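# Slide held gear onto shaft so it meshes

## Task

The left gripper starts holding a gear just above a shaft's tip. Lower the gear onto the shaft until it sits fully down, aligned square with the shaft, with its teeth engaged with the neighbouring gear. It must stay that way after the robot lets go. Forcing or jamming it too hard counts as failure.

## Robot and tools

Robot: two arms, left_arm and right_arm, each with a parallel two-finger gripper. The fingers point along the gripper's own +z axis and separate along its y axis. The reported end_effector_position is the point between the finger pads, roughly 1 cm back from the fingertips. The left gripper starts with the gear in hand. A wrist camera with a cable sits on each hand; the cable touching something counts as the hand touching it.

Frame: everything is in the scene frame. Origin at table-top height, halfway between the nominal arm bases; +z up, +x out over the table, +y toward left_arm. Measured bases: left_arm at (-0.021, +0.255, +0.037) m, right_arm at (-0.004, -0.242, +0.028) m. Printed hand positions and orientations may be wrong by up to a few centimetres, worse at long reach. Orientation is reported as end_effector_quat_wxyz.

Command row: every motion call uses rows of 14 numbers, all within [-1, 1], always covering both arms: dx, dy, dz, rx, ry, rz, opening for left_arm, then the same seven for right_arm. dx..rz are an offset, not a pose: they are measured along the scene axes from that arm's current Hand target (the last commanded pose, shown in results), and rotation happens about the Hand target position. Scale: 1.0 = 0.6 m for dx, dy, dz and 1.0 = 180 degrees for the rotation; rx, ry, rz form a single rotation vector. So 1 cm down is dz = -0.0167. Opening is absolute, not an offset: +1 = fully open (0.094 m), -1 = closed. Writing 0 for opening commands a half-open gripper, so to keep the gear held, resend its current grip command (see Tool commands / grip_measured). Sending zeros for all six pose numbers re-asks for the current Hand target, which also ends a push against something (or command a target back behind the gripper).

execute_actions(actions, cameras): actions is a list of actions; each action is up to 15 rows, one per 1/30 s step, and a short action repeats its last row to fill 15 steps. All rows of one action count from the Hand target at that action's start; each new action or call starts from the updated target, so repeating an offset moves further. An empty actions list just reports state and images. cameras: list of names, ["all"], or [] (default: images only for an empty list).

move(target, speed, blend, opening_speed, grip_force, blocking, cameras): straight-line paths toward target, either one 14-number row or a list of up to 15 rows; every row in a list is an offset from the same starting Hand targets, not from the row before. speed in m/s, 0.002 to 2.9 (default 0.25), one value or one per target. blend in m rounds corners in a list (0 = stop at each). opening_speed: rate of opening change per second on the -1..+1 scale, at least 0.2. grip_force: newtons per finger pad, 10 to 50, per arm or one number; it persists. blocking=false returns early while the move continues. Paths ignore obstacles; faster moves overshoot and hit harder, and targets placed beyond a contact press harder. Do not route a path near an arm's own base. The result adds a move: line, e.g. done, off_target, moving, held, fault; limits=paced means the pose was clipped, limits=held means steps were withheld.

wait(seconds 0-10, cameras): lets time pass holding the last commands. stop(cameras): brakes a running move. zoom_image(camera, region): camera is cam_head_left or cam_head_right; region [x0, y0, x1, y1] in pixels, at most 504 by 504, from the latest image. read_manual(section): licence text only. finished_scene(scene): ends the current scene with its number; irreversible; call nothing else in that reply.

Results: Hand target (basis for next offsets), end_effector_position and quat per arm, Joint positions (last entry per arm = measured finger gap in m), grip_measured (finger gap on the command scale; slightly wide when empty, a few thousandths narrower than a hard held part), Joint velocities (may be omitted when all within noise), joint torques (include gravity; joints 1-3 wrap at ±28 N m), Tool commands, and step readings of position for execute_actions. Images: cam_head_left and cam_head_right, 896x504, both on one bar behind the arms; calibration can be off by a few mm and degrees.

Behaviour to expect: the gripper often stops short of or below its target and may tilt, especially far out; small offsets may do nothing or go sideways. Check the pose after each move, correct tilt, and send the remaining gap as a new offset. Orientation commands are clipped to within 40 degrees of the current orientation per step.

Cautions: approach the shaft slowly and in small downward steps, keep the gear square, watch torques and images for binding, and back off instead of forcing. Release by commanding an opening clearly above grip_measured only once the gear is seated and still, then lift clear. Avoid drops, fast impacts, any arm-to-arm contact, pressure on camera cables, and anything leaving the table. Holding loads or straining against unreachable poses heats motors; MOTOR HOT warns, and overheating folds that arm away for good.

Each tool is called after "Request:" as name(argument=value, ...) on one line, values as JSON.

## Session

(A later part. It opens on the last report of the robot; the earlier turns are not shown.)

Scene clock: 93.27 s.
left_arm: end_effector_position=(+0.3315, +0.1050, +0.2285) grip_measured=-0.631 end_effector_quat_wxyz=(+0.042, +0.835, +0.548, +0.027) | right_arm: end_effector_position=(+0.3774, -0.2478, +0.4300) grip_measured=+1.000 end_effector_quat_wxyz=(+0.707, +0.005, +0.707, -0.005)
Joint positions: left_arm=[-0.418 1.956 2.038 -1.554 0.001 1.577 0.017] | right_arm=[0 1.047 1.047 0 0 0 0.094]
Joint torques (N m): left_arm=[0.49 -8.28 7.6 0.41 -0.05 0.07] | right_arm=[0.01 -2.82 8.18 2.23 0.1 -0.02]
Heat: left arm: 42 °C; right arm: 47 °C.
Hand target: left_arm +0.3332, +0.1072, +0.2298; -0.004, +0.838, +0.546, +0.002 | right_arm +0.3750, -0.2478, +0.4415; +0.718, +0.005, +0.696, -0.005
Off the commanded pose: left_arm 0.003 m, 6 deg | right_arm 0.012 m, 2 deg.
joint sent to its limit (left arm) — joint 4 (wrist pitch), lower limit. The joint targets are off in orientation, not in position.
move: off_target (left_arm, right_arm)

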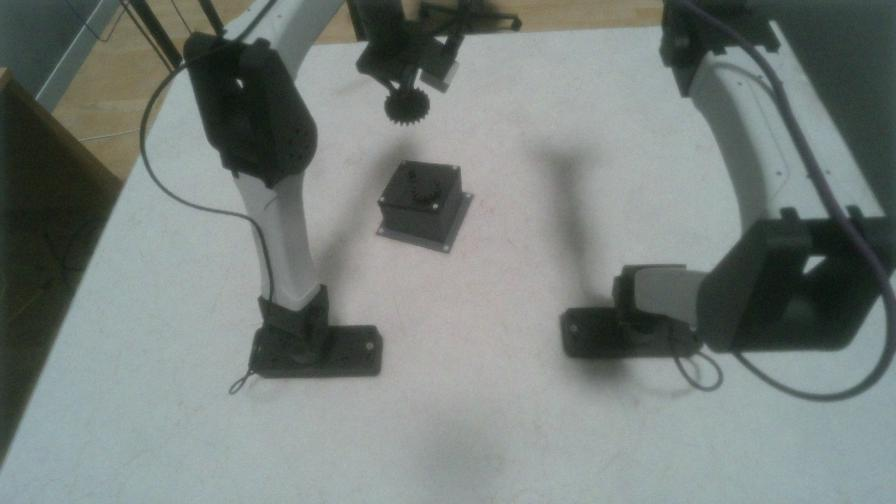

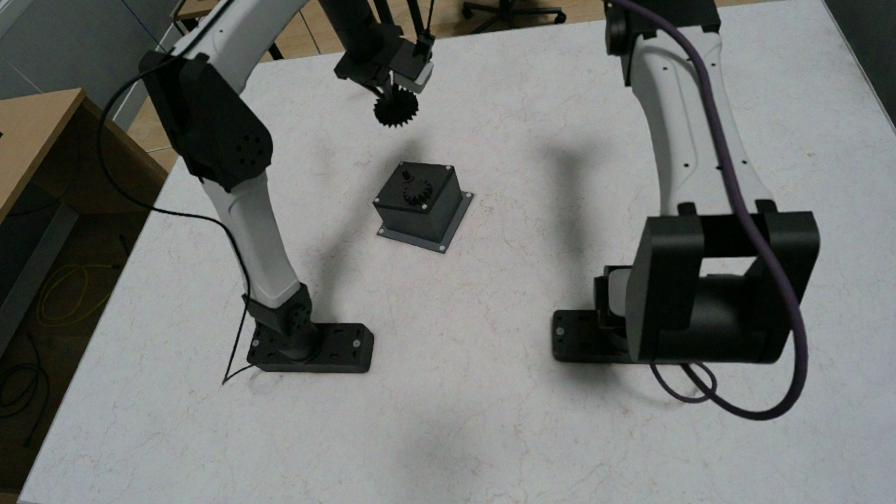

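Request:
move(target=[[-0.0967,-0.0053,-0.105,0,0,0,-1,0,0,0,0,0,0,1],[-0.0967,-0.0053,-0.1238,0,0,0,-1,0,0,0,0,0,0,1]], speed=0.15)

Scene clock: 96.23 s.
left_arm: end_effector_position=(+0.2721, +0.1055, +0.1498) grip_measured=-0.631 end_effector_quat_wxyz=(-0.019, +0.839, +0.544, -0.010) | right_arm: end_effector_position=(+0.3774, -0.2478, +0.4300) grip_measured=+1.000 end_effector_quat_wxyz=(+0.707, +0.005, +0.707, -0.005)
Joint positions: left_arm=[-0.488 1.83 1.557 -1.341 -0.001 1.518 0.017] | right_arm=[0 1.047 1.047 0 0 0 0.094]
Joint torques (N m): left_arm=[-0.08 -10.5 5.48 0.43 -0.04 -0.1] | right_arm=[0.02 -2.85 8.17 2.23 0.09 -0.03]
Heat: left arm: 42 °C; right arm: 47 °C.
Hand target: left_arm +0.2752, +0.1040, +0.1556; -0.004, +0.838, +0.546, +0.002 | right_arm +0.3750, -0.2478, +0.4415; +0.718, +0.005, +0.696, -0.005
Off the commanded pose: left_arm 0.007 m, 2 deg | right_arm 0.012 m, 2 deg.
move: off_target (right_arm)

Request:
move(target=[0.0015,-0.0005,0.004,-0.0045,-0.0085,0,-1,0,0,0,0,0,0,1], speed=0.08)

Request:
move(target=[0,0,0.004,0,0,0,-1,0,0,0,0,0,0,1], speed=0.08)

Scene clock: 97.60 s.
left_arm: end_effector_position=(+0.2731, +0.1050, +0.1498) grip_measured=-0.631 end_effector_quat_wxyz=(-0.008, +0.839, +0.544, -0.004) | right_arm: end_effector_position=(+0.3774, -0.2478, +0.4300) grip_measured=+1.000 end_effector_quat_wxyz=(+0.707, +0.005, +0.707, -0.005)
Joint positions: left_arm=[-0.488 1.81 1.533 -1.311 -0.001 1.518 0.017] | right_arm=[0 1.047 1.047 0 0 0 0.094]
Joint torques (N m): left_arm=[0.01 -10.88 5.65 0.48 -0.03 -0.1] | right_arm=[0.03 -2.84 8.16 2.24 0.1 -0.02]
Heat: left arm: 42 °C; right arm: 47 °C.
Hand target: left_arm +0.2761, +0.1037, +0.1579; +0.009, +0.838, +0.546, +0.009 | right_arm +0.3750, -0.2478, +0.4415; +0.718, +0.005, +0.696, -0.005
Off the commanded pose: left_arm 0.009 m, 3 deg | right_arm 0.012 m, 2 deg.
move: off_target (left_arm, right_arm)

Scene clock: 98.30 s.
left_arm: end_effector_position=(+0.2731, +0.1050, +0.1498) grip_measured=-0.631 end_effector_quat_wxyz=(-0.008, +0.839, +0.544, -0.004) | right_arm: end_effector_position=(+0.3774, -0.2478, +0.4300) grip_measured=+1.000 end_effector_quat_wxyz=(+0.707, +0.005, +0.707, -0.005)
Joint positions: left_arm=[-0.488 1.81 1.533 -1.311 -0.001 1.518 0.017] | right_arm=[0 1.047 1.047 0 0 0 0.094]
Joint torques (N m): left_arm=[-0.03 -10.92 6.45 0.38 -0.05 -0.1] | right_arm=[0.02 -2.85 8.16 2.23 0.1 -0.03]
Heat: left arm: 42 °C; right arm: 47 °C.
Hand target: left_arm +0.2761, +0.1037, +0.1603; +0.009, +0.838, +0.546, +0.009 | right_arm +0.3750, -0.2478, +0.4415; +0.718, +0.005, +0.696, -0.005
Off the commanded pose: left_arm 0.011 m, 3 deg | right_arm 0.012 m, 2 deg.
move: off_target (left_arm, right_arm)

Request:
move(target=[0,0,-0.012,0,0,0,-1,0,0,0,0,0,0,1], speed=0.04)

Request:
move(target=[0,0.002,-0.006,0,0,0,-1,0,0,0,0,0,0,1], speed=0.03)

Scene clock: 99.53 s.
left_arm: end_effector_position=(+0.2728, +0.1052, +0.1496) grip_measured=-0.631 end_effector_quat_wxyz=(-0.004, +0.839, +0.544, -0.002) | right_arm: end_effector_position=(+0.3774, -0.2478, +0.4300) grip_measured=+1.000 end_effector_quat_wxyz=(+0.707, +0.005, +0.707, -0.005)
Joint positions: left_arm=[-0.488 1.801 1.52 -1.3 -0.001 1.518 0.017] | right_arm=[0 1.047 1.047 0 0 0 0.094]
Joint torques (N m): left_arm=[-0.01 -9.87 5.18 0.55 -0.04 -0.11] | right_arm=[0.03 -2.84 8.16 2.23 0.09 -0.03]
Heat: left arm: 42 °C; right arm: 47 °C.
Hand target: left_arm +0.2761, +0.1037, +0.1532; +0.009, +0.838, +0.546, +0.009 | right_arm +0.3750, -0.2478, +0.4415; +0.718, +0.005, +0.696, -0.005
Off the commanded pose: left_arm 0.005 m, 2 deg | right_arm 0.012 m, 2 deg.
move: off_target (right_arm)

Scene clock: 100.23 s.
left_arm: end_effector_position=(+0.2726, +0.1053, +0.1496) grip_measured=-0.631 end_effector_quat_wxyz=(+0.000, +0.839, +0.544, +0.000) | right_arm: end_effector_position=(+0.3774, -0.2478, +0.4300) grip_measured=+1.000 end_effector_quat_wxyz=(+0.707, +0.005, +0.707, -0.005)
Joint positions: left_arm=[-0.488 1.791 1.509 -1.289 -0.001 1.518 0.017] | right_arm=[0 1.047 1.047 0 0 0 0.094]
Joint torques (N m): left_arm=[0.25 -9.13 4.79 0.61 -0.04 -0.07] | right_arm=[0.02 -2.85 8.13 2.24 0.09 -0.02]
Heat: left arm: 42 °C; right arm: 47 °C.
Hand target: left_arm +0.2762, +0.1049, +0.1496; +0.010, +0.838, +0.546, +0.009 | right_arm +0.3750, -0.2478, +0.4415; +0.718, +0.005, +0.696, -0.005
Off the commanded pose: left_arm 0.003 m, 2 deg | right_arm 0.012 m, 2 deg.
move: off_target (right_arm)

Request:
move(target=[0,0.0045,-0.001,0,0,0,-1,0,0,0,0,0,0,1], speed=0.03, cameras=["all"])

Request:
zoom_image(camera="cam_head_right", region=[370, 140, 440, 210])

Request:
zoom_image(camera="cam_head_left", region=[375, 140, 445, 210])

Request:
move(target=[0,0.0045,0,0,0,0,-1,0,0,0,0,0,0,1], speed=0.03, cameras=["all"])

Request:
zoom_image(camera="cam_head_right", region=[370, 140, 440, 210])

Request:
zoom_image(camera="cam_head_left", region=[375, 140, 445, 210])

Scene clock: 103.40 s.
left_arm: end_effector_position=(+0.2725, +0.1069, +0.1493) grip_measured=-0.631 end_effector_quat_wxyz=(+0.001, +0.838, +0.546, +0.001) | right_arm: end_effector_position=(+0.3774, -0.2478, +0.4300) grip_measured=+1.000 end_effector_quat_wxyz=(+0.707, +0.005, +0.707, -0.005)
Joint positions: left_arm=[-0.484 1.786 1.501 -1.284 -0.001 1.518 0.017] | right_arm=[0 1.047 1.047 0 0 0 0.094]
Joint torques (N m): left_arm=[0.49 -8.98 4.71 0.6 -0.04 0] | right_arm=[0.02 -2.84 8.16 2.23 0.09 -0.02]
Heat: left arm: 42 °C; right arm: 47 °C.
Hand target: left_arm +0.2761, +0.1075, +0.1490; +0.009, +0.838, +0.546, +0.009 | right_arm +0.3750, -0.2478, +0.4415; +0.718, +0.005, +0.696, -0.005
Off the commanded pose: left_arm 0.004 m, 1 deg | right_arm 0.012 m, 2 deg.
move: off_target (right_arm)

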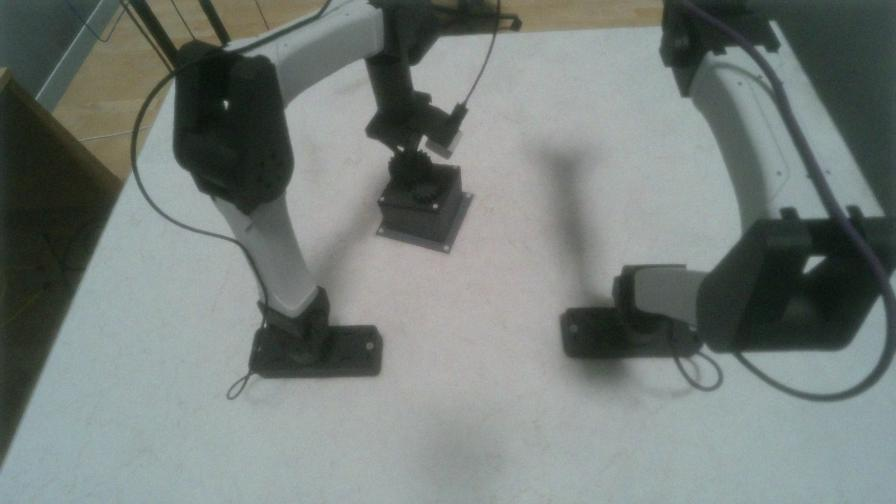

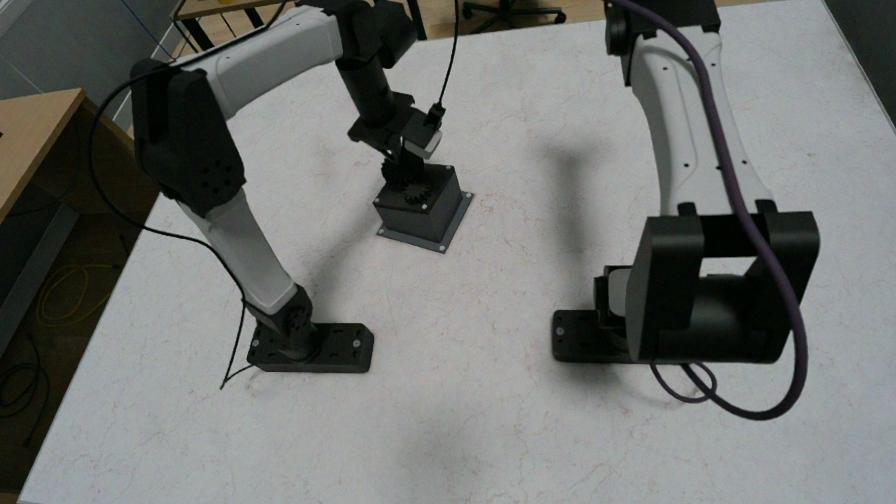

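Scaled by 7.200.

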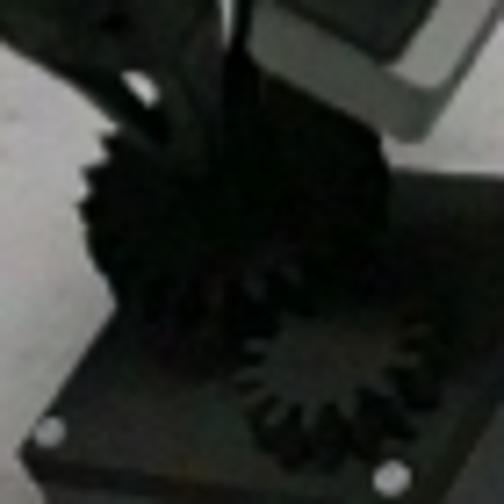

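Scaled by 7.200.

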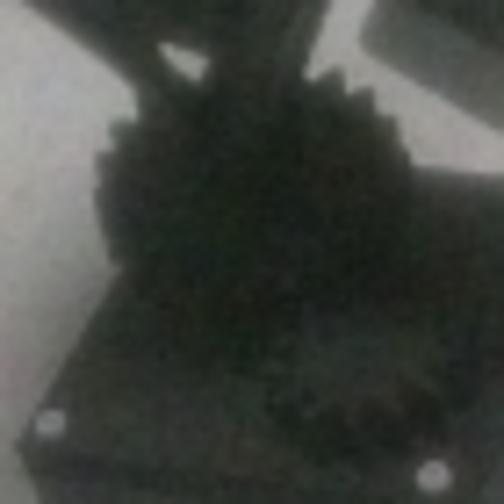

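Scene clock: 104.10 s.
left_arm: end_effector_position=(+0.2724, +0.1094, +0.1490) grip_measured=-0.631 end_effector_quat_wxyz=(+0.000, +0.836, +0.548, +0.000) | right_arm: end_effector_position=(+0.3774, -0.2478, +0.4300) grip_measured=+1.000 end_effector_quat_wxyz=(+0.707, +0.005, +0.707, -0.005)
Joint positions: left_arm=[-0.477 1.782 1.496 -1.283 -0.001 1.519 0.017] | right_arm=[0 1.047 1.047 0 0 0 0.094]
Joint torques (N m): left_arm=[0.53 -9.03 4.74 0.6 -0.03 0.03] | right_arm=[0.02 -2.85 8.17 2.22 0.09 -0.02]
Heat: left arm: 42 °C; right arm: 47 °C.
Hand target: left_arm +0.2761, +0.1102, +0.1490; +0.009, +0.838, +0.546, +0.009 | right_arm +0.3750, -0.2478, +0.4415; +0.718, +0.005, +0.696, -0.005
Off the commanded pose: left_arm 0.004 m, 2 deg | right_arm 0.012 m, 2 deg.
move: off_target (right_arm)

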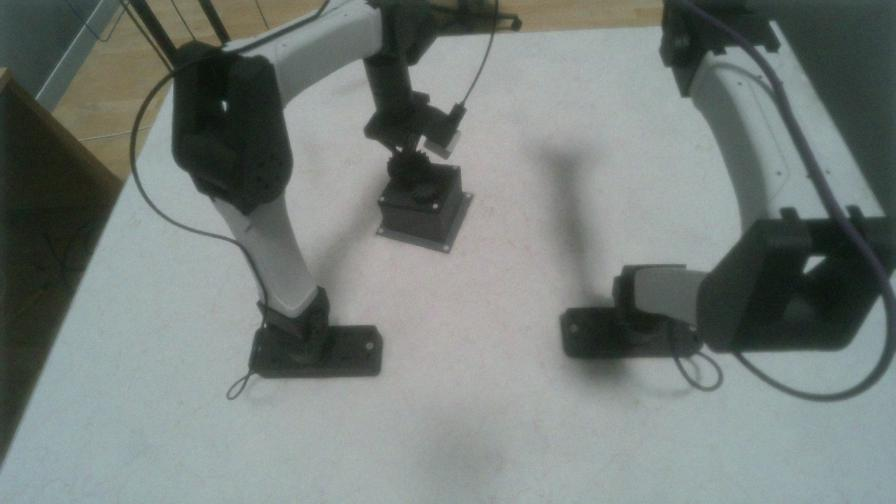

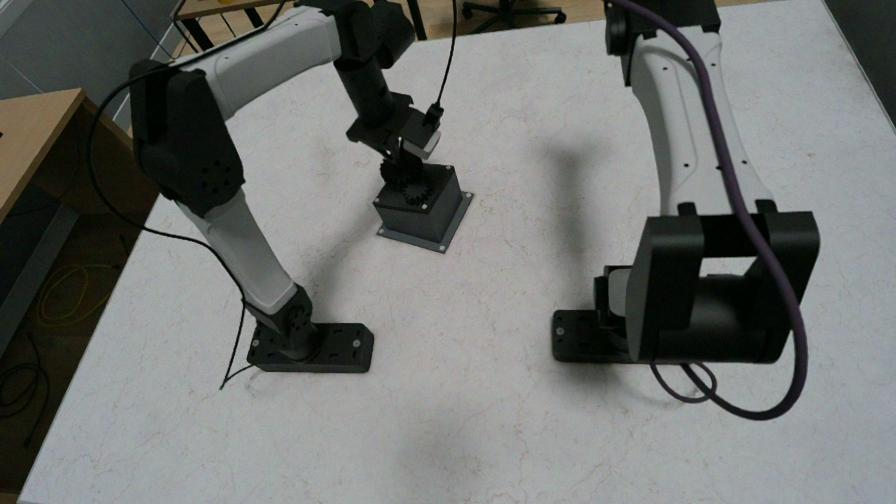

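Scaled by 7.200.

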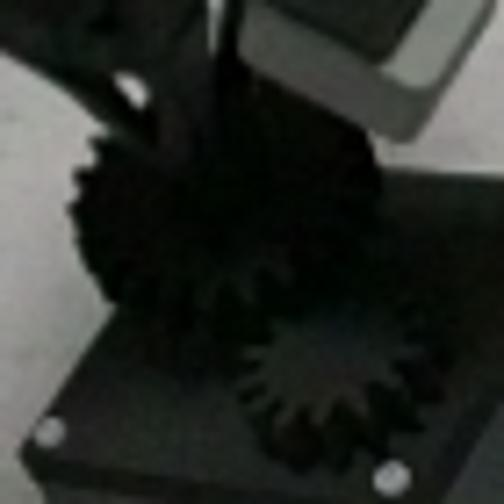

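Scaled by 7.200.

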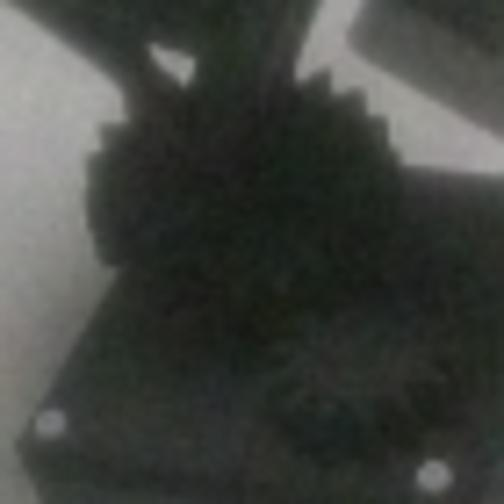

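Request:
move(target=[0,-0.01,0.001,0,0,0,-1,0,0,0,0,0,0,1], speed=0.03)

Request:
move(target=[0,-0.0025,0,0,0,0,-1,0,0,0,0,0,0,1], speed=0.02)

Request:
move(target=[0,-0.0025,0,0,0,0,-1,0,0,0,0,0,0,1], speed=0.02)

Request:
move(target=[0,-0.0025,0,0,0,0,-1,0,0,0,0,0,0,1], speed=0.02)

Scene clock: 106.03 s.
left_arm: end_effector_position=(+0.2724, +0.1085, +0.1489) grip_measured=-0.631 end_effector_quat_wxyz=(+0.001, +0.837, +0.547, +0.001) | right_arm: end_effector_position=(+0.3774, -0.2478, +0.4300) grip_measured=+1.000 end_effector_quat_wxyz=(+0.707, +0.005, +0.707, -0.005)
Joint positions: left_arm=[-0.48 1.782 1.495 -1.281 -0.001 1.52 0.017] | right_arm=[0 1.047 1.047 0 0 0 0.094]
Joint torques (N m): left_arm=[-0.58 -8.14 6.11 0.53 -0.03 -0.11] | right_arm=[0.03 -2.82 8.16 2.22 0.1 -0.02]
Heat: left arm: 43 °C; right arm: 47 °C.
Hand target: left_arm +0.2761, +0.1044, +0.1495; +0.009, +0.838, +0.546, +0.009 | right_arm +0.3750, -0.2478, +0.4415; +0.718, +0.005, +0.696, -0.005
Off the commanded pose: left_arm 0.006 m, 1 deg | right_arm 0.012 m, 2 deg.
move: off_target (right_arm)

Scene clock: 106.73 s.
left_arm: end_effector_position=(+0.2723, +0.1071, +0.1491) grip_measured=-0.631 end_effector_quat_wxyz=(+0.002, +0.838, +0.546, +0.001) | right_arm: end_effector_position=(+0.3774, -0.2478, +0.4300) grip_measured=+1.000 end_effector_quat_wxyz=(+0.707, +0.005, +0.707, -0.005)
Joint positions: left_arm=[-0.484 1.782 1.496 -1.28 -0.001 1.517 0.017] | right_arm=[0 1.047 1.047 0 0 0 0.094]
Joint torques (N m): left_arm=[-0.62 -7.92 6.31 0.54 -0.02 -0.15] | right_arm=[0.03 -2.85 8.17 2.24 0.1 -0.02]
Heat: left arm: 43 °C; right arm: 47 °C.
Hand target: left_arm +0.2761, +0.1028, +0.1495; +0.009, +0.838, +0.546, +0.009 | right_arm +0.3750, -0.2478, +0.4415; +0.718, +0.005, +0.696, -0.005
Off the commanded pose: left_arm 0.006 m, 1 deg | right_arm 0.012 m, 2 deg.
move: off_target (right_arm)

Scene clock: 107.43 s.
left_arm: end_effector_position=(+0.2722, +0.1056, +0.1494) grip_measured=-0.631 end_effector_quat_wxyz=(+0.003, +0.838, +0.546, +0.002) | right_arm: end_effector_position=(+0.3774, -0.2478, +0.4300) grip_measured=+1.000 end_effector_quat_wxyz=(+0.707, +0.005, +0.707, -0.005)
Joint positions: left_arm=[-0.488 1.782 1.497 -1.279 -0.001 1.513 0.017] | right_arm=[0 1.047 1.047 0 0 0 0.094]
Joint torques (N m): left_arm=[-0.64 -7.71 6.53 0.53 -0.04 -0.13] | right_arm=[0.02 -2.85 8.16 2.23 0.09 -0.03]
Heat: left arm: 43 °C; right arm: 47 °C.
Hand target: left_arm +0.2761, +0.1013, +0.1495; +0.009, +0.838, +0.546, +0.009 | right_arm +0.3750, -0.2478, +0.4415; +0.718, +0.005, +0.696, -0.005
Off the commanded pose: left_arm 0.006 m, 1 deg | right_arm 0.012 m, 2 deg.
move: off_target (right_arm)

Scene clock: 108.13 s.
left_arm: end_effector_position=(+0.2720, +0.1041, +0.1498) grip_measured=-0.631 end_effector_quat_wxyz=(+0.004, +0.838, +0.546, +0.002) | right_arm: end_effector_position=(+0.3774, -0.2478, +0.4300) grip_measured=+1.000 end_effector_quat_wxyz=(+0.707, +0.005, +0.707, -0.005)
Joint positions: left_arm=[-0.492 1.782 1.499 -1.278 -0.001 1.509 0.017] | right_arm=[0 1.047 1.047 0 0 0 0.094]
Joint torques (N m): left_arm=[-0.55 -7.51 6.76 0.52 -0.04 -0.11] | right_arm=[0.02 -2.84 8.2 2.24 0.1 -0.03]
Heat: left arm: 43 °C; right arm: 47 °C.
Hand target: left_arm +0.2762, +0.0998, +0.1496; +0.009, +0.838, +0.546, +0.009 | right_arm +0.3750, -0.2478, +0.4415; +0.718, +0.005, +0.696, -0.005
Off the commanded pose: left_arm 0.006 m, 1 deg | right_arm 0.012 m, 2 deg.
move: off_target (right_arm)

Request:
move(target=[0,0,-0.007,0,0,0,-1,0,0,0,0,0,0,1], speed=0.03)

Request:
move(target=[0.005,0,-0.002,0,0,0,-1,0,0,0,0,0,0,1], speed=0.03)

Request:
move(target=[0.004,0.002,-0.001,0,0,0,-1,0,0,0,0,0,0,1], speed=0.03)

Request:
move(target=[0.003,0.002,0,0,0,0,-1,0,0,0,0,0,0,1], speed=0.03)

Scene clock: 109.37 s.
left_arm: end_effector_position=(+0.2721, +0.1041, +0.1498) grip_measured=-0.631 end_effector_quat_wxyz=(+0.004, +0.838, +0.546, +0.003) | right_arm: end_effector_position=(+0.3774, -0.2478, +0.4300) grip_measured=+1.000 end_effector_quat_wxyz=(+0.707, +0.005, +0.707, -0.005)
Joint positions: left_arm=[-0.492 1.782 1.499 -1.278 -0.001 1.509 0.017] | right_arm=[0 1.047 1.047 0 0 0 0.094]
Joint torques (N m): left_arm=[-0.55 -7.39 5.26 0.66 -0.05 -0.12] | right_arm=[-0.01 -2.85 8.17 2.23 0.1 -0.03]
Heat: left arm: 43 °C; right arm: 47 °C.
Hand target: left_arm +0.2761, +0.0998, +0.1454; +0.009, +0.838, +0.546, +0.009 | right_arm +0.3750, -0.2478, +0.4415; +0.718, +0.005, +0.696, -0.005
Off the commanded pose: left_arm 0.007 m, 1 deg | right_arm 0.012 m, 2 deg.
move: off_target (right_arm)

Scene clock: 110.07 s.
left_arm: end_effector_position=(+0.2722, +0.1041, +0.1498) grip_measured=-0.631 end_effector_quat_wxyz=(+0.004, +0.838, +0.546, +0.003) | right_arm: end_effector_position=(+0.3774, -0.2478, +0.4300) grip_measured=+1.000 end_effector_quat_wxyz=(+0.707, +0.005, +0.707, -0.005)
Joint positions: left_arm=[-0.492 1.782 1.499 -1.277 -0.001 1.509 0.017] | right_arm=[0 1.047 1.047 0 0 0 0.094]
Joint torques (N m): left_arm=[-0.25 -6.46 5.98 0.7 -0.04 -0.08] | right_arm=[0.03 -2.84 8.18 2.23 0.1 -0.03]
Heat: left arm: 43 °C; right arm: 47 °C.
Hand target: left_arm +0.2792, +0.0998, +0.1442; +0.009, +0.838, +0.546, +0.009 | right_arm +0.3750, -0.2478, +0.4415; +0.718, +0.005, +0.696, -0.005
Off the commanded pose: left_arm 0.010 m, 1 deg | right_arm 0.012 m, 2 deg.
move: off_target (right_arm)

Scene clock: 110.77 s.
left_arm: end_effector_position=(+0.2722, +0.1041, +0.1498) grip_measured=-0.631 end_effector_quat_wxyz=(+0.004, +0.838, +0.546, +0.003) | right_arm: end_effector_position=(+0.3774, -0.2478, +0.4300) grip_measured=+1.000 end_effector_quat_wxyz=(+0.707, +0.005, +0.707, -0.005)
Joint positions: left_arm=[-0.492 1.782 1.499 -1.277 -0.001 1.509 0.017] | right_arm=[0 1.047 1.047 0 0 0 0.094]
Joint torques (N m): left_arm=[0.29 -5.97 6.45 0.71 -0.05 -0.01] | right_arm=[0.02 -2.81 8.17 2.23 0.09 -0.03]
Heat: left arm: 42 °C; right arm: 47 °C.
Hand target: left_arm +0.2816, +0.1010, +0.1436; +0.009, +0.838, +0.546, +0.009 | right_arm +0.3750, -0.2478, +0.4415; +0.718, +0.005, +0.696, -0.005
Off the commanded pose: left_arm 0.012 m, 1 deg | right_arm 0.012 m, 2 deg.
move: off_target (left_arm, right_arm)

Scene clock: 111.47 s.
left_arm: end_effector_position=(+0.2727, +0.1050, +0.1496) grip_measured=-0.631 end_effector_quat_wxyz=(+0.004, +0.837, +0.548, +0.002) | right_arm: end_effector_position=(+0.3774, -0.2478, +0.4300) grip_measured=+1.000 end_effector_quat_wxyz=(+0.707, +0.005, +0.707, -0.005)
Joint positions: left_arm=[-0.489 1.783 1.499 -1.277 -0.001 1.509 0.017] | right_arm=[0 1.047 1.047 0 0 0 0.094]
Joint torques (N m): left_arm=[0.49 -5.71 6.87 0.68 -0.04 0.05] | right_arm=[0.02 -2.84 8.18 2.23 0.1 -0.02]
Heat: left arm: 42 °C; right arm: 47 °C.
Hand target: left_arm +0.2833, +0.1022, +0.1436; +0.009, +0.838, +0.546, +0.009 | right_arm +0.3750, -0.2478, +0.4415; +0.718, +0.005, +0.696, -0.005
Off the commanded pose: left_arm 0.013 m, 1 deg | right_arm 0.012 m, 2 deg.
move: off_target (left_arm, right_arm)

Request:
move(target=[[-0.013,0.002,0.032,0,0,0,-1,0,0,0,0,0,0,1],[-0.013,0.001,0.016,0,0,0.011,-1,0,0,0,0,0,0,1]], speed=0.08)

Request:
move(target=[0,0,-0.011,0,0,0,-1,0,0,0,0,0,0,1], speed=0.04)

Scene clock: 114.07 s.
left_arm: end_effector_position=(+0.2730, +0.1048, +0.1532) grip_measured=-0.631 end_effector_quat_wxyz=(+0.004, +0.829, +0.559, +0.003) | right_arm: end_effector_position=(+0.3774, -0.2478, +0.4300) grip_measured=+1.000 end_effector_quat_wxyz=(+0.707, +0.005, +0.707, -0.005)
Joint positions: left_arm=[-0.489 1.783 1.513 -1.291 -0.001 1.481 0.017] | right_arm=[0 1.047 1.047 0 0 0 0.094]
Joint torques (N m): left_arm=[-0.31 -8.17 5.81 0.5 -0.05 -0.14] | right_arm=[0.01 -2.81 8.16 2.24 0.09 -0.02]
Heat: left arm: 42 °C; right arm: 48 °C.
Hand target: left_arm +0.2755, +0.1028, +0.1531; +0.009, +0.828, +0.560, +0.009 | right_arm +0.3750, -0.2478, +0.4415; +0.718, +0.005, +0.696, -0.005
Off the commanded pose: left_arm 0.003 m, 1 deg | right_arm 0.012 m, 2 deg.
move: off_target (right_arm)

Scene clock: 114.77 s.
left_arm: end_effector_position=(+0.2723, +0.1051, +0.1496) grip_measured=-0.631 end_effector_quat_wxyz=(+0.003, +0.829, +0.559, +0.002) | right_arm: end_effector_position=(+0.3774, -0.2478, +0.4300) grip_measured=+1.000 end_effector_quat_wxyz=(+0.707, +0.005, +0.707, -0.005)
Joint positions: left_arm=[-0.489 1.783 1.499 -1.279 -0.001 1.481 0.017] | right_arm=[0 1.047 1.047 0 0 0 0.094]
Joint torques (N m): left_arm=[-0.32 -8.13 4.88 0.64 -0.05 -0.11] | right_arm=[0.02 -2.84 8.16 2.23 0.1 -0.03]
Heat: left arm: 42 °C; right arm: 48 °C.
Hand target: left_arm +0.2755, +0.1027, +0.1465; +0.009, +0.828, +0.560, +0.009 | right_arm +0.3750, -0.2478, +0.4415; +0.718, +0.005, +0.696, -0.005
Off the commanded pose: left_arm 0.005 m, 1 deg | right_arm 0.012 m, 2 deg.
move: off_target (right_arm)

Request:
move(target=[[0,0,0.028,0,0,0,-1,0,0,0,0,0,0,1],[0,0,0.028,0,0,0.011,-1,0,0,0,0,0,0,1],[0,0,0.0,0,0,0.011,-1,0,0,0,0,0,0,1]], speed=0.08)

Request:
move(target=[[0,0,0.028,0,0,0,-1,0,0,0,0,0,0,1],[0,0,0.028,0,0,0.011,-1,0,0,0,0,0,0,1],[0,0,0.0,0,0,0.011,-1,0,0,0,0,0,0,1]], speed=0.08)

Request:
move(target=[[0,0,0.028,0,0,0,-1,0,0,0,0,0,0,1],[0,0,0.028,0,0,0.011,-1,0,0,0,0,0,0,1],[0,0,0.0,0,0,0.011,-1,0,0,0,0,0,0,1]], speed=0.08)

Scene clock: 117.47 s.
left_arm: end_effector_position=(+0.2721, +0.1055, +0.1496) grip_measured=-0.631 end_effector_quat_wxyz=(+0.002, +0.819, +0.574, +0.002) | right_arm: end_effector_position=(+0.3774, -0.2478, +0.4300) grip_measured=+1.000 end_effector_quat_wxyz=(+0.707, +0.005, +0.707, -0.005)
Joint positions: left_arm=[-0.489 1.782 1.498 -1.28 -0.002 1.446 0.017] | right_arm=[0 1.047 1.047 0 0 0 0.094]
Joint torques (N m): left_arm=[-0.31 -7.84 5 0.64 -0.05 -0.12] | right_arm=[0.02 -2.82 8.18 2.23 0.1 -0.03]
Heat: left arm: 43 °C; right arm: 48 °C.
Hand target: left_arm +0.2755, +0.1027, +0.1466; +0.009, +0.818, +0.575, +0.010 | right_arm +0.3750, -0.2478, +0.4415; +0.718, +0.005, +0.696, -0.005
Off the commanded pose: left_arm 0.005 m, 1 deg | right_arm 0.012 m, 2 deg.
move: off_target (right_arm)

Scene clock: 119.23 s.
left_arm: end_effector_position=(+0.2720, +0.1058, +0.1495) grip_measured=-0.631 end_effector_quat_wxyz=(+0.002, +0.809, +0.588, +0.003) | right_arm: end_effector_position=(+0.3774, -0.2478, +0.4300) grip_measured=+1.000 end_effector_quat_wxyz=(+0.707, +0.005, +0.707, -0.005)
Joint positions: left_arm=[-0.489 1.782 1.497 -1.28 -0.003 1.411 0.017] | right_arm=[0 1.047 1.047 0 0 0 0.094]
Joint torques (N m): left_arm=[-0.39 -7.91 5.11 0.64 -0.04 -0.12] | right_arm=[0.03 -2.8 8.16 2.23 0.09 -0.03]
Heat: left arm: 43 °C; right arm: 48 °C.
Hand target: left_arm +0.2756, +0.1027, +0.1466; +0.009, +0.808, +0.589, +0.010 | right_arm +0.3750, -0.2478, +0.4415; +0.718, +0.005, +0.696, -0.005
Off the commanded pose: left_arm 0.006 m, 1 deg | right_arm 0.012 m, 2 deg.
move: off_target (right_arm)

Scene clock: 121.03 s.
left_arm: end_effector_position=(+0.2719, +0.1060, +0.1495) grip_measured=-0.631 end_effector_quat_wxyz=(+0.002, +0.799, +0.602, +0.003) | right_arm: end_effector_position=(+0.3774, -0.2478, +0.4300) grip_measured=+1.000 end_effector_quat_wxyz=(+0.707, +0.005, +0.707, -0.005)
Joint positions: left_arm=[-0.489 1.782 1.496 -1.28 -0.004 1.376 0.017] | right_arm=[0 1.047 1.047 0 0 0 0.094]
Joint torques (N m): left_arm=[-0.34 -7.97 5.18 0.65 -0.04 -0.11] | right_arm=[0.05 -2.82 8.16 2.23 0.09 -0.03]
Heat: left arm: 43 °C; right arm: 48 °C.
Hand target: left_arm +0.2755, +0.1028, +0.1466; +0.009, +0.798, +0.603, +0.010 | right_arm +0.3750, -0.2478, +0.4415; +0.718, +0.005, +0.696, -0.005
Off the commanded pose: left_arm 0.006 m, 1 deg | right_arm 0.012 m, 2 deg.
move: off_target (right_arm)

Request:
move(target=[[0,0,0.028,0,0,0,-1,0,0,0,0,0,0,1],[0,0,0.028,0,0,0.011,-1,0,0,0,0,0,0,1]], speed=0.08, cameras=["all"])

Request:
zoom_image(camera="cam_head_right", region=[375, 140, 435, 200])

Request:
zoom_image(camera="cam_head_left", region=[380, 140, 440, 200])

Scene clock: 123.20 s.
left_arm: end_effector_position=(+0.2741, +0.1048, +0.1574) grip_measured=-0.631 end_effector_quat_wxyz=(+0.006, +0.788, +0.616, +0.005) | right_arm: end_effector_position=(+0.3774, -0.2478, +0.4300) grip_measured=+1.000 end_effector_quat_wxyz=(+0.707, +0.005, +0.707, -0.005)
Joint positions: left_arm=[-0.489 1.782 1.528 -1.302 -0.004 1.341 0.017] | right_arm=[0 1.047 1.047 0 0 0 0.094]
Joint torques (N m): left_arm=[-0.38 -8.09 8.25 0.24 -0.05 -0.1] | right_arm=[0.05 -2.84 8.16 2.23 0.1 -0.02]
Heat: left arm: 43 °C; right arm: 48 °C.
Hand target: left_arm +0.2755, +0.1028, +0.1633; +0.009, +0.787, +0.616, +0.010 | right_arm +0.3750, -0.2478, +0.4415; +0.718, +0.005, +0.696, -0.005
Off the commanded pose: left_arm 0.006 m, 1 deg | right_arm 0.012 m, 2 deg.
move: off_target (right_arm)

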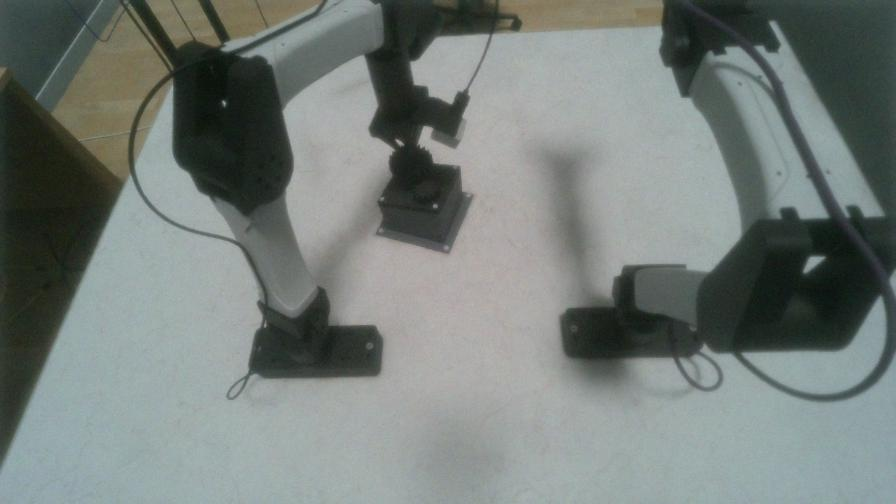

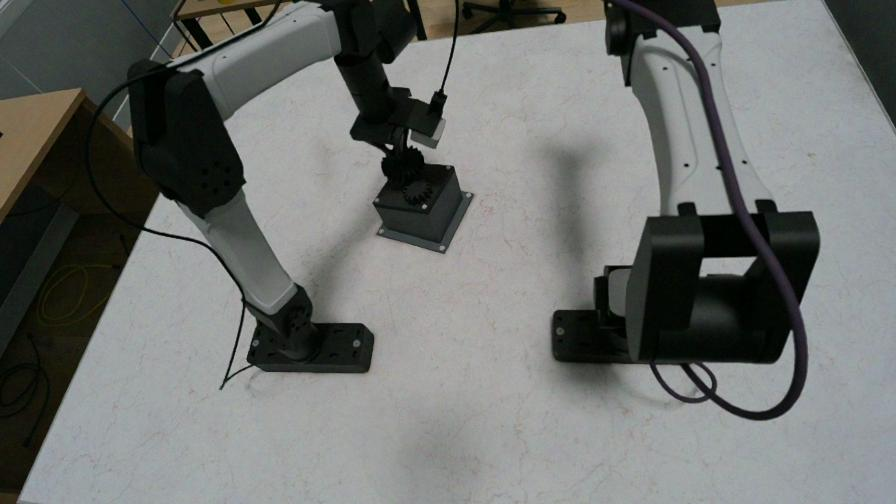

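Scaled by 8.400.

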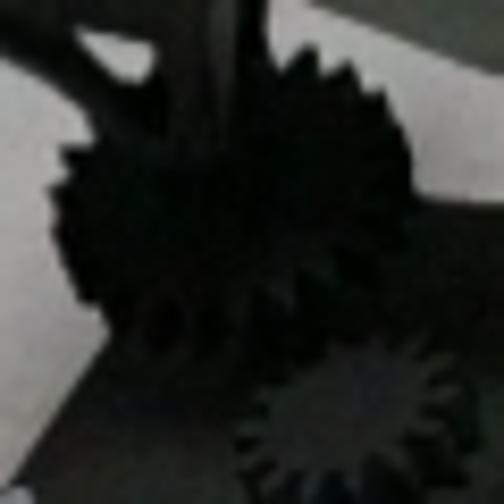

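Scaled by 8.400.

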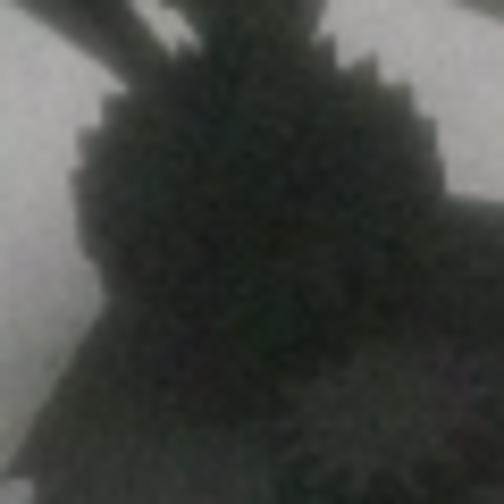

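Request:
move(target=[-0.002,0,-0.028,0,0,0,-1,0,0,0,0,0,0,1], speed=0.08)

Request:
move(target=[[0,0,0.028,0,0,0,-1,0,0,0,0,0,0,1],[0,0,0.028,0,0,0.011,-1,0,0,0,0,0,0,1],[0,0,0.0,0,0,0.011,-1,0,0,0,0,0,0,1]], speed=0.08)

Request:
move(target=[[0,0,0.028,0,0,0,-1,0,0,0,0,0,0,1],[0,0,0.028,0,0,0.011,-1,0,0,0,0,0,0,1],[0,0,0.0,0,0,0.011,-1,0,0,0,0,0,0,1]], speed=0.08)

Request:
move(target=[[0,0,0.028,0,0,0,-1,0,0,0,0,0,0,1],[0,0,0.028,0,0,0.011,-1,0,0,0,0,0,0,1],[0,0,0.0,0,0,0.011,-1,0,0,0,0,0,0,1]], speed=0.08)

Scene clock: 125.80 s.
left_arm: end_effector_position=(+0.2707, +0.1056, +0.1496) grip_measured=-0.631 end_effector_quat_wxyz=(+0.000, +0.788, +0.615, +0.003) | right_arm: end_effector_position=(+0.3774, -0.2478, +0.4300) grip_measured=+1.000 end_effector_quat_wxyz=(+0.707, +0.005, +0.707, -0.005)
Joint positions: left_arm=[-0.492 1.782 1.497 -1.284 -0.005 1.339 0.017] | right_arm=[0 1.047 1.047 0 0 0 0.094]
Joint torques (N m): left_arm=[-0.29 -8.17 4.75 0.68 -0.04 -0.12] | right_arm=[0.02 -2.82 8.16 2.23 0.09 -0.02]
Heat: left arm: 43 °C; right arm: 48 °C.
Hand target: left_arm +0.2743, +0.1028, +0.1465; +0.008, +0.787, +0.616, +0.010 | right_arm +0.3750, -0.2478, +0.4415; +0.718, +0.005, +0.696, -0.005
Off the commanded pose: left_arm 0.005 m, 1 deg | right_arm 0.012 m, 2 deg.
move: off_target (right_arm)

Scene clock: 127.57 s.
left_arm: end_effector_position=(+0.2712, +0.1057, +0.1496) grip_measured=-0.631 end_effector_quat_wxyz=(+0.001, +0.777, +0.629, +0.004) | right_arm: end_effector_position=(+0.3774, -0.2478, +0.4300) grip_measured=+1.000 end_effector_quat_wxyz=(+0.707, +0.005, +0.707, -0.005)
Joint positions: left_arm=[-0.492 1.781 1.496 -1.281 -0.007 1.304 0.017] | right_arm=[0 1.047 1.047 0 0 0 0.094]
Joint torques (N m): left_arm=[-0.36 -8.14 4.9 0.65 -0.03 -0.12] | right_arm=[0.01 -2.85 8.17 2.23 0.09 -0.02]
Heat: left arm: 43 °C; right arm: 48 °C.
Hand target: left_arm +0.2743, +0.1028, +0.1465; +0.008, +0.777, +0.630, +0.010 | right_arm +0.3750, -0.2478, +0.4415; +0.718, +0.005, +0.696, -0.005
Off the commanded pose: left_arm 0.005 m, 1 deg | right_arm 0.012 m, 2 deg.
move: off_target (right_arm)

Scene clock: 129.33 s.
left_arm: end_effector_position=(+0.2712, +0.1061, +0.1497) grip_measured=-0.631 end_effector_quat_wxyz=(+0.001, +0.766, +0.643, +0.005) | right_arm: end_effector_position=(+0.3774, -0.2478, +0.4300) grip_measured=+1.000 end_effector_quat_wxyz=(+0.707, +0.005, +0.707, -0.005)
Joint positions: left_arm=[-0.492 1.78 1.495 -1.281 -0.008 1.269 0.017] | right_arm=[0 1.047 1.047 0 0 0 0.094]
Joint torques (N m): left_arm=[-0.39 -8.02 5.03 0.67 -0.03 -0.12] | right_arm=[0.02 -2.84 8.17 2.24 0.09 -0.02]
Heat: left arm: 43 °C; right arm: 48 °C.
Hand target: left_arm +0.2743, +0.1028, +0.1466; +0.008, +0.766, +0.643, +0.010 | right_arm +0.3750, -0.2478, +0.4415; +0.718, +0.005, +0.696, -0.005
Off the commanded pose: left_arm 0.006 m, 1 deg | right_arm 0.012 m, 2 deg.
move: off_target (right_arm)

Scene clock: 131.10 s.
left_arm: end_effector_position=(+0.2711, +0.1063, +0.1496) grip_measured=-0.631 end_effector_quat_wxyz=(+0.000, +0.755, +0.656, +0.005) | right_arm: end_effector_position=(+0.3774, -0.2478, +0.4300) grip_measured=+1.000 end_effector_quat_wxyz=(+0.707, +0.005, +0.707, -0.005)
Joint positions: left_arm=[-0.492 1.78 1.494 -1.281 -0.01 1.235 0.017] | right_arm=[0 1.047 1.047 0 0 0 0.094]
Joint torques (N m): left_arm=[-0.42 -8.06 5.08 0.68 0 -0.12] | right_arm=[0.02 -2.84 8.16 2.23 0.09 -0.03]
Heat: left arm: 43 °C; right arm: 48 °C.
Hand target: left_arm +0.2743, +0.1028, +0.1466; +0.008, +0.754, +0.656, +0.010 | right_arm +0.3750, -0.2478, +0.4415; +0.718, +0.005, +0.696, -0.005
Off the commanded pose: left_arm 0.006 m, 1 deg | right_arm 0.012 m, 2 deg.
move: off_target (right_arm)

Request:
move(target=[[0,0,0.035,0,0,0,-1,0,0,0,0,0,0,1],[-0.001,0.003,0.04,0,0,-0.1135,-1,0,0,0,0,0,0,1],[-0.001,0.003,0.022,0,0,-0.1135,-1,0,0,0,0,0,0,1]], speed=0.1)

Scene clock: 136.73 s.
left_arm: end_effector_position=(+0.2710, +0.1063, +0.1577) grip_measured=-0.631 end_effector_quat_wxyz=(-0.001, +0.857, +0.516, +0.005) | right_arm: end_effector_position=(+0.3774, -0.2478, +0.4300) grip_measured=+1.000 end_effector_quat_wxyz=(+0.707, +0.005, +0.707, -0.005)
Joint positions: left_arm=[-0.492 1.78 1.526 -1.314 -0.01 1.581 0.017] | right_arm=[0 1.047 1.047 0 0 0 0.094]
Joint torques (N m): left_arm=[0.34 -8.85 5.78 0.49 0.06 0.08] | right_arm=[0.01 -2.84 8.17 2.23 0.09 -0.03]
Heat: left arm: 43 °C; right arm: 48 °C.
Hand target: left_arm +0.2738, +0.1046, +0.1598; +0.010, +0.859, +0.512, +0.009 | right_arm +0.3750, -0.2478, +0.4415; +0.718, +0.005, +0.696, -0.005
Off the commanded pose: left_arm 0.004 m, 1 deg | right_arm 0.012 m, 2 deg.
move: off_target (right_arm)

Request:
move(target=[0.003,-0.0005,-0.006,0,0,0,-1,0,0,0,0,0,0,1], speed=0.04)

Request:
move(target=[0.001,0,-0.007,0,0,0,-1,0,0,0,0,0,0,1], speed=0.04)

Request:
move(target=[0,0,-0.003,0,0,0,-1,0,0,0,0,0,0,1], speed=0.04)

Scene clock: 139.10 s.
left_arm: end_effector_position=(+0.2726, +0.1055, +0.1563) grip_measured=-0.631 end_effector_quat_wxyz=(+0.002, +0.857, +0.515, +0.007) | right_arm: end_effector_position=(+0.3774, -0.2478, +0.4300) grip_measured=+1.000 end_effector_quat_wxyz=(+0.707, +0.005, +0.707, -0.005)
Joint positions: left_arm=[-0.492 1.78 1.521 -1.302 -0.01 1.582 0.017] | right_arm=[0 1.047 1.047 0 0 0 0.094]
Joint torques (N m): left_arm=[0.47 -8.18 5.75 0.52 0.07 0.09] | right_arm=[0.01 -2.84 8.16 2.23 0.09 -0.03]
Heat: left arm: 43 °C; right arm: 48 °C.
Hand target: left_arm +0.2755, +0.1043, +0.1562; +0.010, +0.859, +0.512, +0.009 | right_arm +0.3750, -0.2478, +0.4415; +0.718, +0.005, +0.696, -0.005
Off the commanded pose: left_arm 0.003 m, 1 deg | right_arm 0.012 m, 2 deg.
move: off_target (right_arm)

Scene clock: 139.93 s.
left_arm: end_effector_position=(+0.2731, +0.1052, +0.1529) grip_measured=-0.631 end_effector_quat_wxyz=(+0.003, +0.857, +0.515, +0.008) | right_arm: end_effector_position=(+0.3774, -0.2478, +0.4300) grip_measured=+1.000 end_effector_quat_wxyz=(+0.707, +0.005, +0.707, -0.005)
Joint positions: left_arm=[-0.492 1.78 1.507 -1.285 -0.01 1.583 0.017] | right_arm=[0 1.047 1.047 0 0 0 0.094]
Joint torques (N m): left_arm=[0.55 -7.99 5.79 0.51 0.07 0.06] | right_arm=[0.01 -2.84 8.17 2.23 0.1 -0.02]
Heat: left arm: 43 °C; right arm: 48 °C.
Hand target: left_arm +0.2762, +0.1043, +0.1520; +0.010, +0.859, +0.512, +0.009 | right_arm +0.3750, -0.2478, +0.4415; +0.718, +0.005, +0.696, -0.005
Off the commanded pose: left_arm 0.003 m, 1 deg | right_arm 0.012 m, 2 deg.
move: off_target (right_arm)

Scene clock: 140.63 s.
left_arm: end_effector_position=(+0.2731, +0.1053, +0.1511) grip_measured=-0.631 end_effector_quat_wxyz=(+0.003, +0.857, +0.515, +0.008) | right_arm: end_effector_position=(+0.3774, -0.2478, +0.4300) grip_measured=+1.000 end_effector_quat_wxyz=(+0.707, +0.005, +0.707, -0.005)
Joint positions: left_arm=[-0.492 1.78 1.5 -1.279 -0.01 1.583 0.017] | right_arm=[0 1.047 1.047 0 0 0 0.094]
Joint torques (N m): left_arm=[0.53 -7.97 5.79 0.5 0.07 0.09] | right_arm=[0.02 -2.85 8.16 2.24 0.1 -0.03]
Heat: left arm: 43 °C; right arm: 48 °C.
Hand target: left_arm +0.2761, +0.1043, +0.1502; +0.010, +0.859, +0.512, +0.009 | right_arm +0.3750, -0.2478, +0.4415; +0.718, +0.005, +0.696, -0.005
Off the commanded pose: left_arm 0.003 m, 1 deg | right_arm 0.012 m, 2 deg.
move: off_target (right_arm)

Request:
move(target=[-0.0005,0.001,0.0,0.0012,0.0067,0,-1,0,0,0,0,0,0,1], speed=0.04)

Request:
move(target=[0,0.0,-0.005,0,0,0,-1,0,0,0,0,0,0,1], speed=0.04)

Request:
move(target=[0,0,-0.005,0,0,0,-1,0,0,0,0,0,0,1], speed=0.04)

Scene clock: 142.03 s.
left_arm: end_effector_position=(+0.2737, +0.1061, +0.1496) grip_measured=-0.631 end_effector_quat_wxyz=(+0.001, +0.857, +0.515, +0.006) | right_arm: end_effector_position=(+0.3774, -0.2478, +0.4300) grip_measured=+1.000 end_effector_quat_wxyz=(+0.707, +0.005, +0.707, -0.005)
Joint positions: left_arm=[-0.489 1.785 1.501 -1.278 -0.008 1.587 0.017] | right_arm=[0 1.047 1.047 0 0 0 0.094]
Joint torques (N m): left_arm=[0.61 -6.94 7.68 0.27 0.13 0.09] | right_arm=[0.01 -2.82 8.18 2.23 0.09 -0.02]
Heat: left arm: 43 °C; right arm: 48 °C.
Hand target: left_arm +0.2758, +0.1049, +0.1501; +0.003, +0.859, +0.512, +0.001 | right_arm +0.3750, -0.2478, +0.4415; +0.718, +0.005, +0.696, -0.005
Off the commanded pose: left_arm 0.003 m, 1 deg | right_arm 0.012 m, 2 deg.
move: off_target (right_arm)

Scene clock: 142.73 s.
left_arm: end_effector_position=(+0.2737, +0.1061, +0.1496) grip_measured=-0.631 end_effector_quat_wxyz=(+0.001, +0.857, +0.515, +0.006) | right_arm: end_effector_position=(+0.3774, -0.2478, +0.4300) grip_measured=+1.000 end_effector_quat_wxyz=(+0.707, +0.005, +0.707, -0.005)
Joint positions: left_arm=[-0.489 1.785 1.501 -1.278 -0.008 1.587 0.017] | right_arm=[0 1.047 1.047 0 0 0 0.094]
Joint torques (N m): left_arm=[0.58 -6.87 6.67 0.39 0.12 0.08] | right_arm=[0.02 -2.82 8.14 2.23 0.1 -0.03]
Heat: left arm: 43 °C; right arm: 48 °C.
Hand target: left_arm +0.2758, +0.1049, +0.1471; +0.003, +0.859, +0.512, +0.001 | right_arm +0.3750, -0.2478, +0.4415; +0.718, +0.005, +0.696, -0.005
Off the commanded pose: left_arm 0.003 m, 1 deg | right_arm 0.012 m, 2 deg.
move: off_target (right_arm)

Scene clock: 143.43 s.
left_arm: end_effector_position=(+0.2737, +0.1061, +0.1496) grip_measured=-0.631 end_effector_quat_wxyz=(+0.001, +0.857, +0.515, +0.006) | right_arm: end_effector_position=(+0.3774, -0.2478, +0.4300) grip_measured=+1.000 end_effector_quat_wxyz=(+0.707, +0.005, +0.707, -0.005)
Joint positions: left_arm=[-0.489 1.785 1.501 -1.278 -0.008 1.587 0.017] | right_arm=[0 1.047 1.047 0 0 0 0.094]
Joint torques (N m): left_arm=[0.65 -6.78 5.67 0.5 0.12 0.08] | right_arm=[0.01 -2.82 8.17 2.24 0.09 -0.02]
Heat: left arm: 43 °C; right arm: 48 °C.
Hand target: left_arm +0.2758, +0.1049, +0.1441; +0.003, +0.859, +0.512, +0.001 | right_arm +0.3750, -0.2478, +0.4415; +0.718, +0.005, +0.696, -0.005
Off the commanded pose: left_arm 0.006 m, 1 deg | right_arm 0.012 m, 2 deg.
move: off_target (right_arm)

Request:
move(target=[0,0,-0.005,0,0,0,-1,0,0,0,0,0,0,1], speed=0.04)

Request:
move(target=[-0.005,0,0,0,0,0,-1,0,0,0,0,0,0,1], speed=0.03)

Request:
move(target=[-0.005,0,0,0,0,0,-1,0,0,0,0,0,0,1], speed=0.03)

Request:
move(target=[0,0.005,0,0,0,0,-1,0,0,0,0,0,0,1], speed=0.03)

Scene clock: 144.90 s.
left_arm: end_effector_position=(+0.2733, +0.1056, +0.1491) grip_measured=-0.631 end_effector_quat_wxyz=(+0.002, +0.857, +0.515, +0.004) | right_arm: end_effector_position=(+0.3774, -0.2478, +0.4300) grip_measured=+1.000 end_effector_quat_wxyz=(+0.707, +0.005, +0.707, -0.005)
Joint positions: left_arm=[-0.488 1.785 1.499 -1.277 -0.004 1.588 0.017] | right_arm=[0 1.047 1.047 0 0 0 0.094]
Joint torques (N m): left_arm=[0.57 -6.74 4.78 0.58 0.08 0.07] | right_arm=[0.01 -2.82 8.16 2.23 0.1 -0.02]
Heat: left arm: 43 °C; right arm: 48 °C.
Hand target: left_arm +0.2758, +0.1050, +0.1411; +0.003, +0.859, +0.512, +0.001 | right_arm +0.3750, -0.2478, +0.4415; +0.718, +0.005, +0.696, -0.005
Off the commanded pose: left_arm 0.008 m, 0 deg | right_arm 0.012 m, 2 deg.
move: off_target (right_arm)

Scene clock: 145.60 s.
left_arm: end_effector_position=(+0.2734, +0.1056, +0.1488) grip_measured=-0.631 end_effector_quat_wxyz=(+0.003, +0.857, +0.515, +0.004) | right_arm: end_effector_position=(+0.3774, -0.2478, +0.4300) grip_measured=+1.000 end_effector_quat_wxyz=(+0.707, +0.005, +0.707, -0.005)
Joint positions: left_arm=[-0.488 1.785 1.498 -1.275 -0.004 1.588 0.017] | right_arm=[0 1.047 1.047 0 0 0 0.094]
Joint torques (N m): left_arm=[0.18 -7.64 3.75 0.59 0.08 0.03] | right_arm=[0.01 -2.82 8.16 2.23 0.09 -0.03]
Heat: left arm: 43 °C; right arm: 48 °C.
Hand target: left_arm +0.2729, +0.1049, +0.1411; +0.003, +0.859, +0.512, +0.001 | right_arm +0.3750, -0.2478, +0.4415; +0.718, +0.005, +0.696, -0.005
Off the commanded pose: left_arm 0.008 m, 0 deg | right_arm 0.012 m, 2 deg.
move: off_target (right_arm)

Scene clock: 146.30 s.
left_arm: end_effector_position=(+0.2730, +0.1058, +0.1490) grip_measured=-0.631 end_effector_quat_wxyz=(+0.006, +0.857, +0.515, +0.006) | right_arm: end_effector_position=(+0.3774, -0.2478, +0.4300) grip_measured=+1.000 end_effector_quat_wxyz=(+0.707, +0.005, +0.707, -0.005)
Joint positions: left_arm=[-0.488 1.775 1.486 -1.265 -0.004 1.588 0.017] | right_arm=[0 1.047 1.047 0 0 0 0.094]
Joint torques (N m): left_arm=[-0.16 -7.54 3.73 0.53 0.09 -0.01] | right_arm=[0.02 -2.84 8.18 2.22 0.09 -0.03]
Heat: left arm: 43 °C; right arm: 48 °C.
Hand target: left_arm +0.2699, +0.1049, +0.1412; +0.003, +0.859, +0.512, +0.001 | right_arm +0.3750, -0.2478, +0.4415; +0.718, +0.005, +0.696, -0.005
Off the commanded pose: left_arm 0.008 m, 1 deg | right_arm 0.012 m, 2 deg.
move: off_target (right_arm)

Scene clock: 147.00 s.
left_arm: end_effector_position=(+0.2724, +0.1066, +0.1489) grip_measured=-0.631 end_effector_quat_wxyz=(+0.007, +0.857, +0.515, +0.006) | right_arm: end_effector_position=(+0.3774, -0.2478, +0.4300) grip_measured=+1.000 end_effector_quat_wxyz=(+0.707, +0.005, +0.707, -0.005)
Joint positions: left_arm=[-0.486 1.77 1.479 -1.261 -0.003 1.588 0.017] | right_arm=[0 1.047 1.047 0 0 0 0.094]
Joint torques (N m): left_arm=[0.39 -7.49 3.74 0.53 0.08 0.07] | right_arm=[0.02 -2.84 8.17 2.23 0.1 -0.03]
Heat: left arm: 43 °C; right arm: 48 °C.
Hand target: left_arm +0.2698, +0.1078, +0.1411; +0.003, +0.859, +0.512, +0.001 | right_arm +0.3750, -0.2478, +0.4415; +0.718, +0.005, +0.696, -0.005
Off the commanded pose: left_arm 0.008 m, 1 deg | right_arm 0.012 m, 2 deg.
move: off_target (right_arm)

Request:
move(target=[0.004,-0.006,0.01,0,0.003,0,-1,0,0,0,0,0,0,1], speed=0.05)

Request:
move(target=[0.004,-0.001,0.01,0,0.003,0,-1,0,0,0,0,0,0,1], speed=0.05)

Scene clock: 148.43 s.
left_arm: end_effector_position=(+0.2728, +0.1061, +0.1493) grip_measured=-0.631 end_effector_quat_wxyz=(+0.006, +0.857, +0.515, +0.005) | right_arm: end_effector_position=(+0.3774, -0.2478, +0.4300) grip_measured=+1.000 end_effector_quat_wxyz=(+0.707, +0.005, +0.707, -0.005)
Joint positions: left_arm=[-0.486 1.776 1.489 -1.269 -0.002 1.588 0.017] | right_arm=[0 1.047 1.047 0 0 0 0.094]
Joint torques (N m): left_arm=[0.03 -6.32 7.43 0.22 0.11 0.03] | right_arm=[0.01 -2.85 8.17 2.23 0.09 -0.02]
Heat: left arm: 43 °C; right arm: 48 °C.
Hand target: left_arm +0.2722, +0.1043, +0.1471; +0.000, +0.859, +0.512, -0.003 | right_arm +0.3750, -0.2478, +0.4415; +0.718, +0.005, +0.696, -0.005
Off the commanded pose: left_arm 0.003 m, 1 deg | right_arm 0.012 m, 2 deg.
move: off_target (right_arm)

Scene clock: 149.37 s.
left_arm: end_effector_position=(+0.2731, +0.1057, +0.1504) grip_measured=-0.631 end_effector_quat_wxyz=(-0.004, +0.857, +0.515, -0.002) | right_arm: end_effector_position=(+0.3774, -0.2478, +0.4300) grip_measured=+1.000 end_effector_quat_wxyz=(+0.707, +0.005, +0.707, -0.005)
Joint positions: left_arm=[-0.486 1.801 1.523 -1.303 -0.001 1.588 0.017] | right_arm=[0 1.047 1.047 0 0 0 0.094]
Joint torques (N m): left_arm=[0.36 -7.24 8.28 0.18 0.13 0.06] | right_arm=[0.03 -2.82 8.17 2.23 0.09 -0.03]
Heat: left arm: 43 °C; right arm: 48 °C.
Hand target: left_arm +0.2746, +0.1037, +0.1532; -0.002, +0.859, +0.512, -0.007 | right_arm +0.3750, -0.2478, +0.4415; +0.718, +0.005, +0.696, -0.005
Off the commanded pose: left_arm 0.004 m, 1 deg | right_arm 0.012 m, 2 deg.
move: off_target (right_arm)

Square now, at (.2731,.1057). Press straight down.

Request:
move(target=[0,0,-0.012,0,0,0,-1,0,0,0,0,0,0,1], speed=0.03)

Request:
move(target=[0,0,-0.008,0,0,0,-1,0,0,0,0,0,0,1], speed=0.03)

Request:
move(target=[0,0,-0.005,0,0,0,-1,0,0,0,0,0,0,1], speed=0.03)

Scene clock: 150.70 s.
left_arm: end_effector_position=(+0.2730, +0.1058, +0.1504) grip_measured=-0.631 end_effector_quat_wxyz=(-0.004, +0.857, +0.515, -0.002) | right_arm: end_effector_position=(+0.3774, -0.2478, +0.4300) grip_measured=+1.000 end_effector_quat_wxyz=(+0.707, +0.005, +0.707, -0.005)
Joint positions: left_arm=[-0.486 1.801 1.523 -1.303 -0.001 1.588 0.017] | right_arm=[0 1.047 1.047 0 0 0 0.094]
Joint torques (N m): left_arm=[0.36 -7.09 5.76 0.44 0.13 0.08] | right_arm=[-0.01 -2.84 8.17 2.23 0.09 -0.03]
Heat: left arm: 43 °C; right arm: 48 °C.
Hand target: left_arm +0.2746, +0.1037, +0.1460; -0.002, +0.859, +0.512, -0.007 | right_arm +0.3750, -0.2478, +0.4415; +0.718, +0.005, +0.696, -0.005
Off the commanded pose: left_arm 0.005 m, 1 deg | right_arm 0.012 m, 2 deg.
move: off_target (right_arm)

Scene clock: 151.40 s.
left_arm: end_effector_position=(+0.2728, +0.1056, +0.1493) grip_measured=-0.631 end_effector_quat_wxyz=(-0.004, +0.857, +0.515, -0.003) | right_arm: end_effector_position=(+0.3774, -0.2478, +0.4300) grip_measured=+1.000 end_effector_quat_wxyz=(+0.707, +0.005, +0.707, -0.005)
Joint positions: left_arm=[-0.486 1.801 1.519 -1.3 0.001 1.589 0.017] | right_arm=[0 1.047 1.047 0 0 0 0.094]
Joint torques (N m): left_arm=[0.36 -6.99 4.52 0.58 0.12 0.05] | right_arm=[0.02 -2.85 8.17 2.23 0.09 -0.03]
Heat: left arm: 43 °C; right arm: 48 °C.
Hand target: left_arm +0.2746, +0.1037, +0.1412; -0.002, +0.859, +0.512, -0.007 | right_arm +0.3750, -0.2478, +0.4415; +0.718, +0.005, +0.696, -0.005
Off the commanded pose: left_arm 0.009 m, 1 deg | right_arm 0.012 m, 2 deg.
move: off_target (right_arm)

Scene clock: 152.10 s.
left_arm: end_effector_position=(+0.2728, +0.1051, +0.1489) grip_measured=-0.631 end_effector_quat_wxyz=(-0.003, +0.857, +0.515, -0.004) | right_arm: end_effector_position=(+0.3774, -0.2478, +0.4300) grip_measured=+1.000 end_effector_quat_wxyz=(+0.707, +0.005, +0.707, -0.005)
Joint positions: left_arm=[-0.486 1.801 1.518 -1.297 0.003 1.59 0.017] | right_arm=[0 1.047 1.047 0 0 0 0.094]
Joint torques (N m): left_arm=[0.38 -6.93 3.64 0.67 0.11 0.04] | right_arm=[0.01 -2.84 8.14 2.23 0.1 -0.03]
Heat: left arm: 43 °C; right arm: 48 °C.
Hand target: left_arm +0.2746, +0.1036, +0.1382; -0.002, +0.859, +0.512, -0.007 | right_arm +0.3750, -0.2478, +0.4415; +0.718, +0.005, +0.696, -0.005
Off the commanded pose: left_arm 0.011 m, 1 deg | right_arm 0.012 m, 2 deg.
move: off_target (left_arm, right_arm)


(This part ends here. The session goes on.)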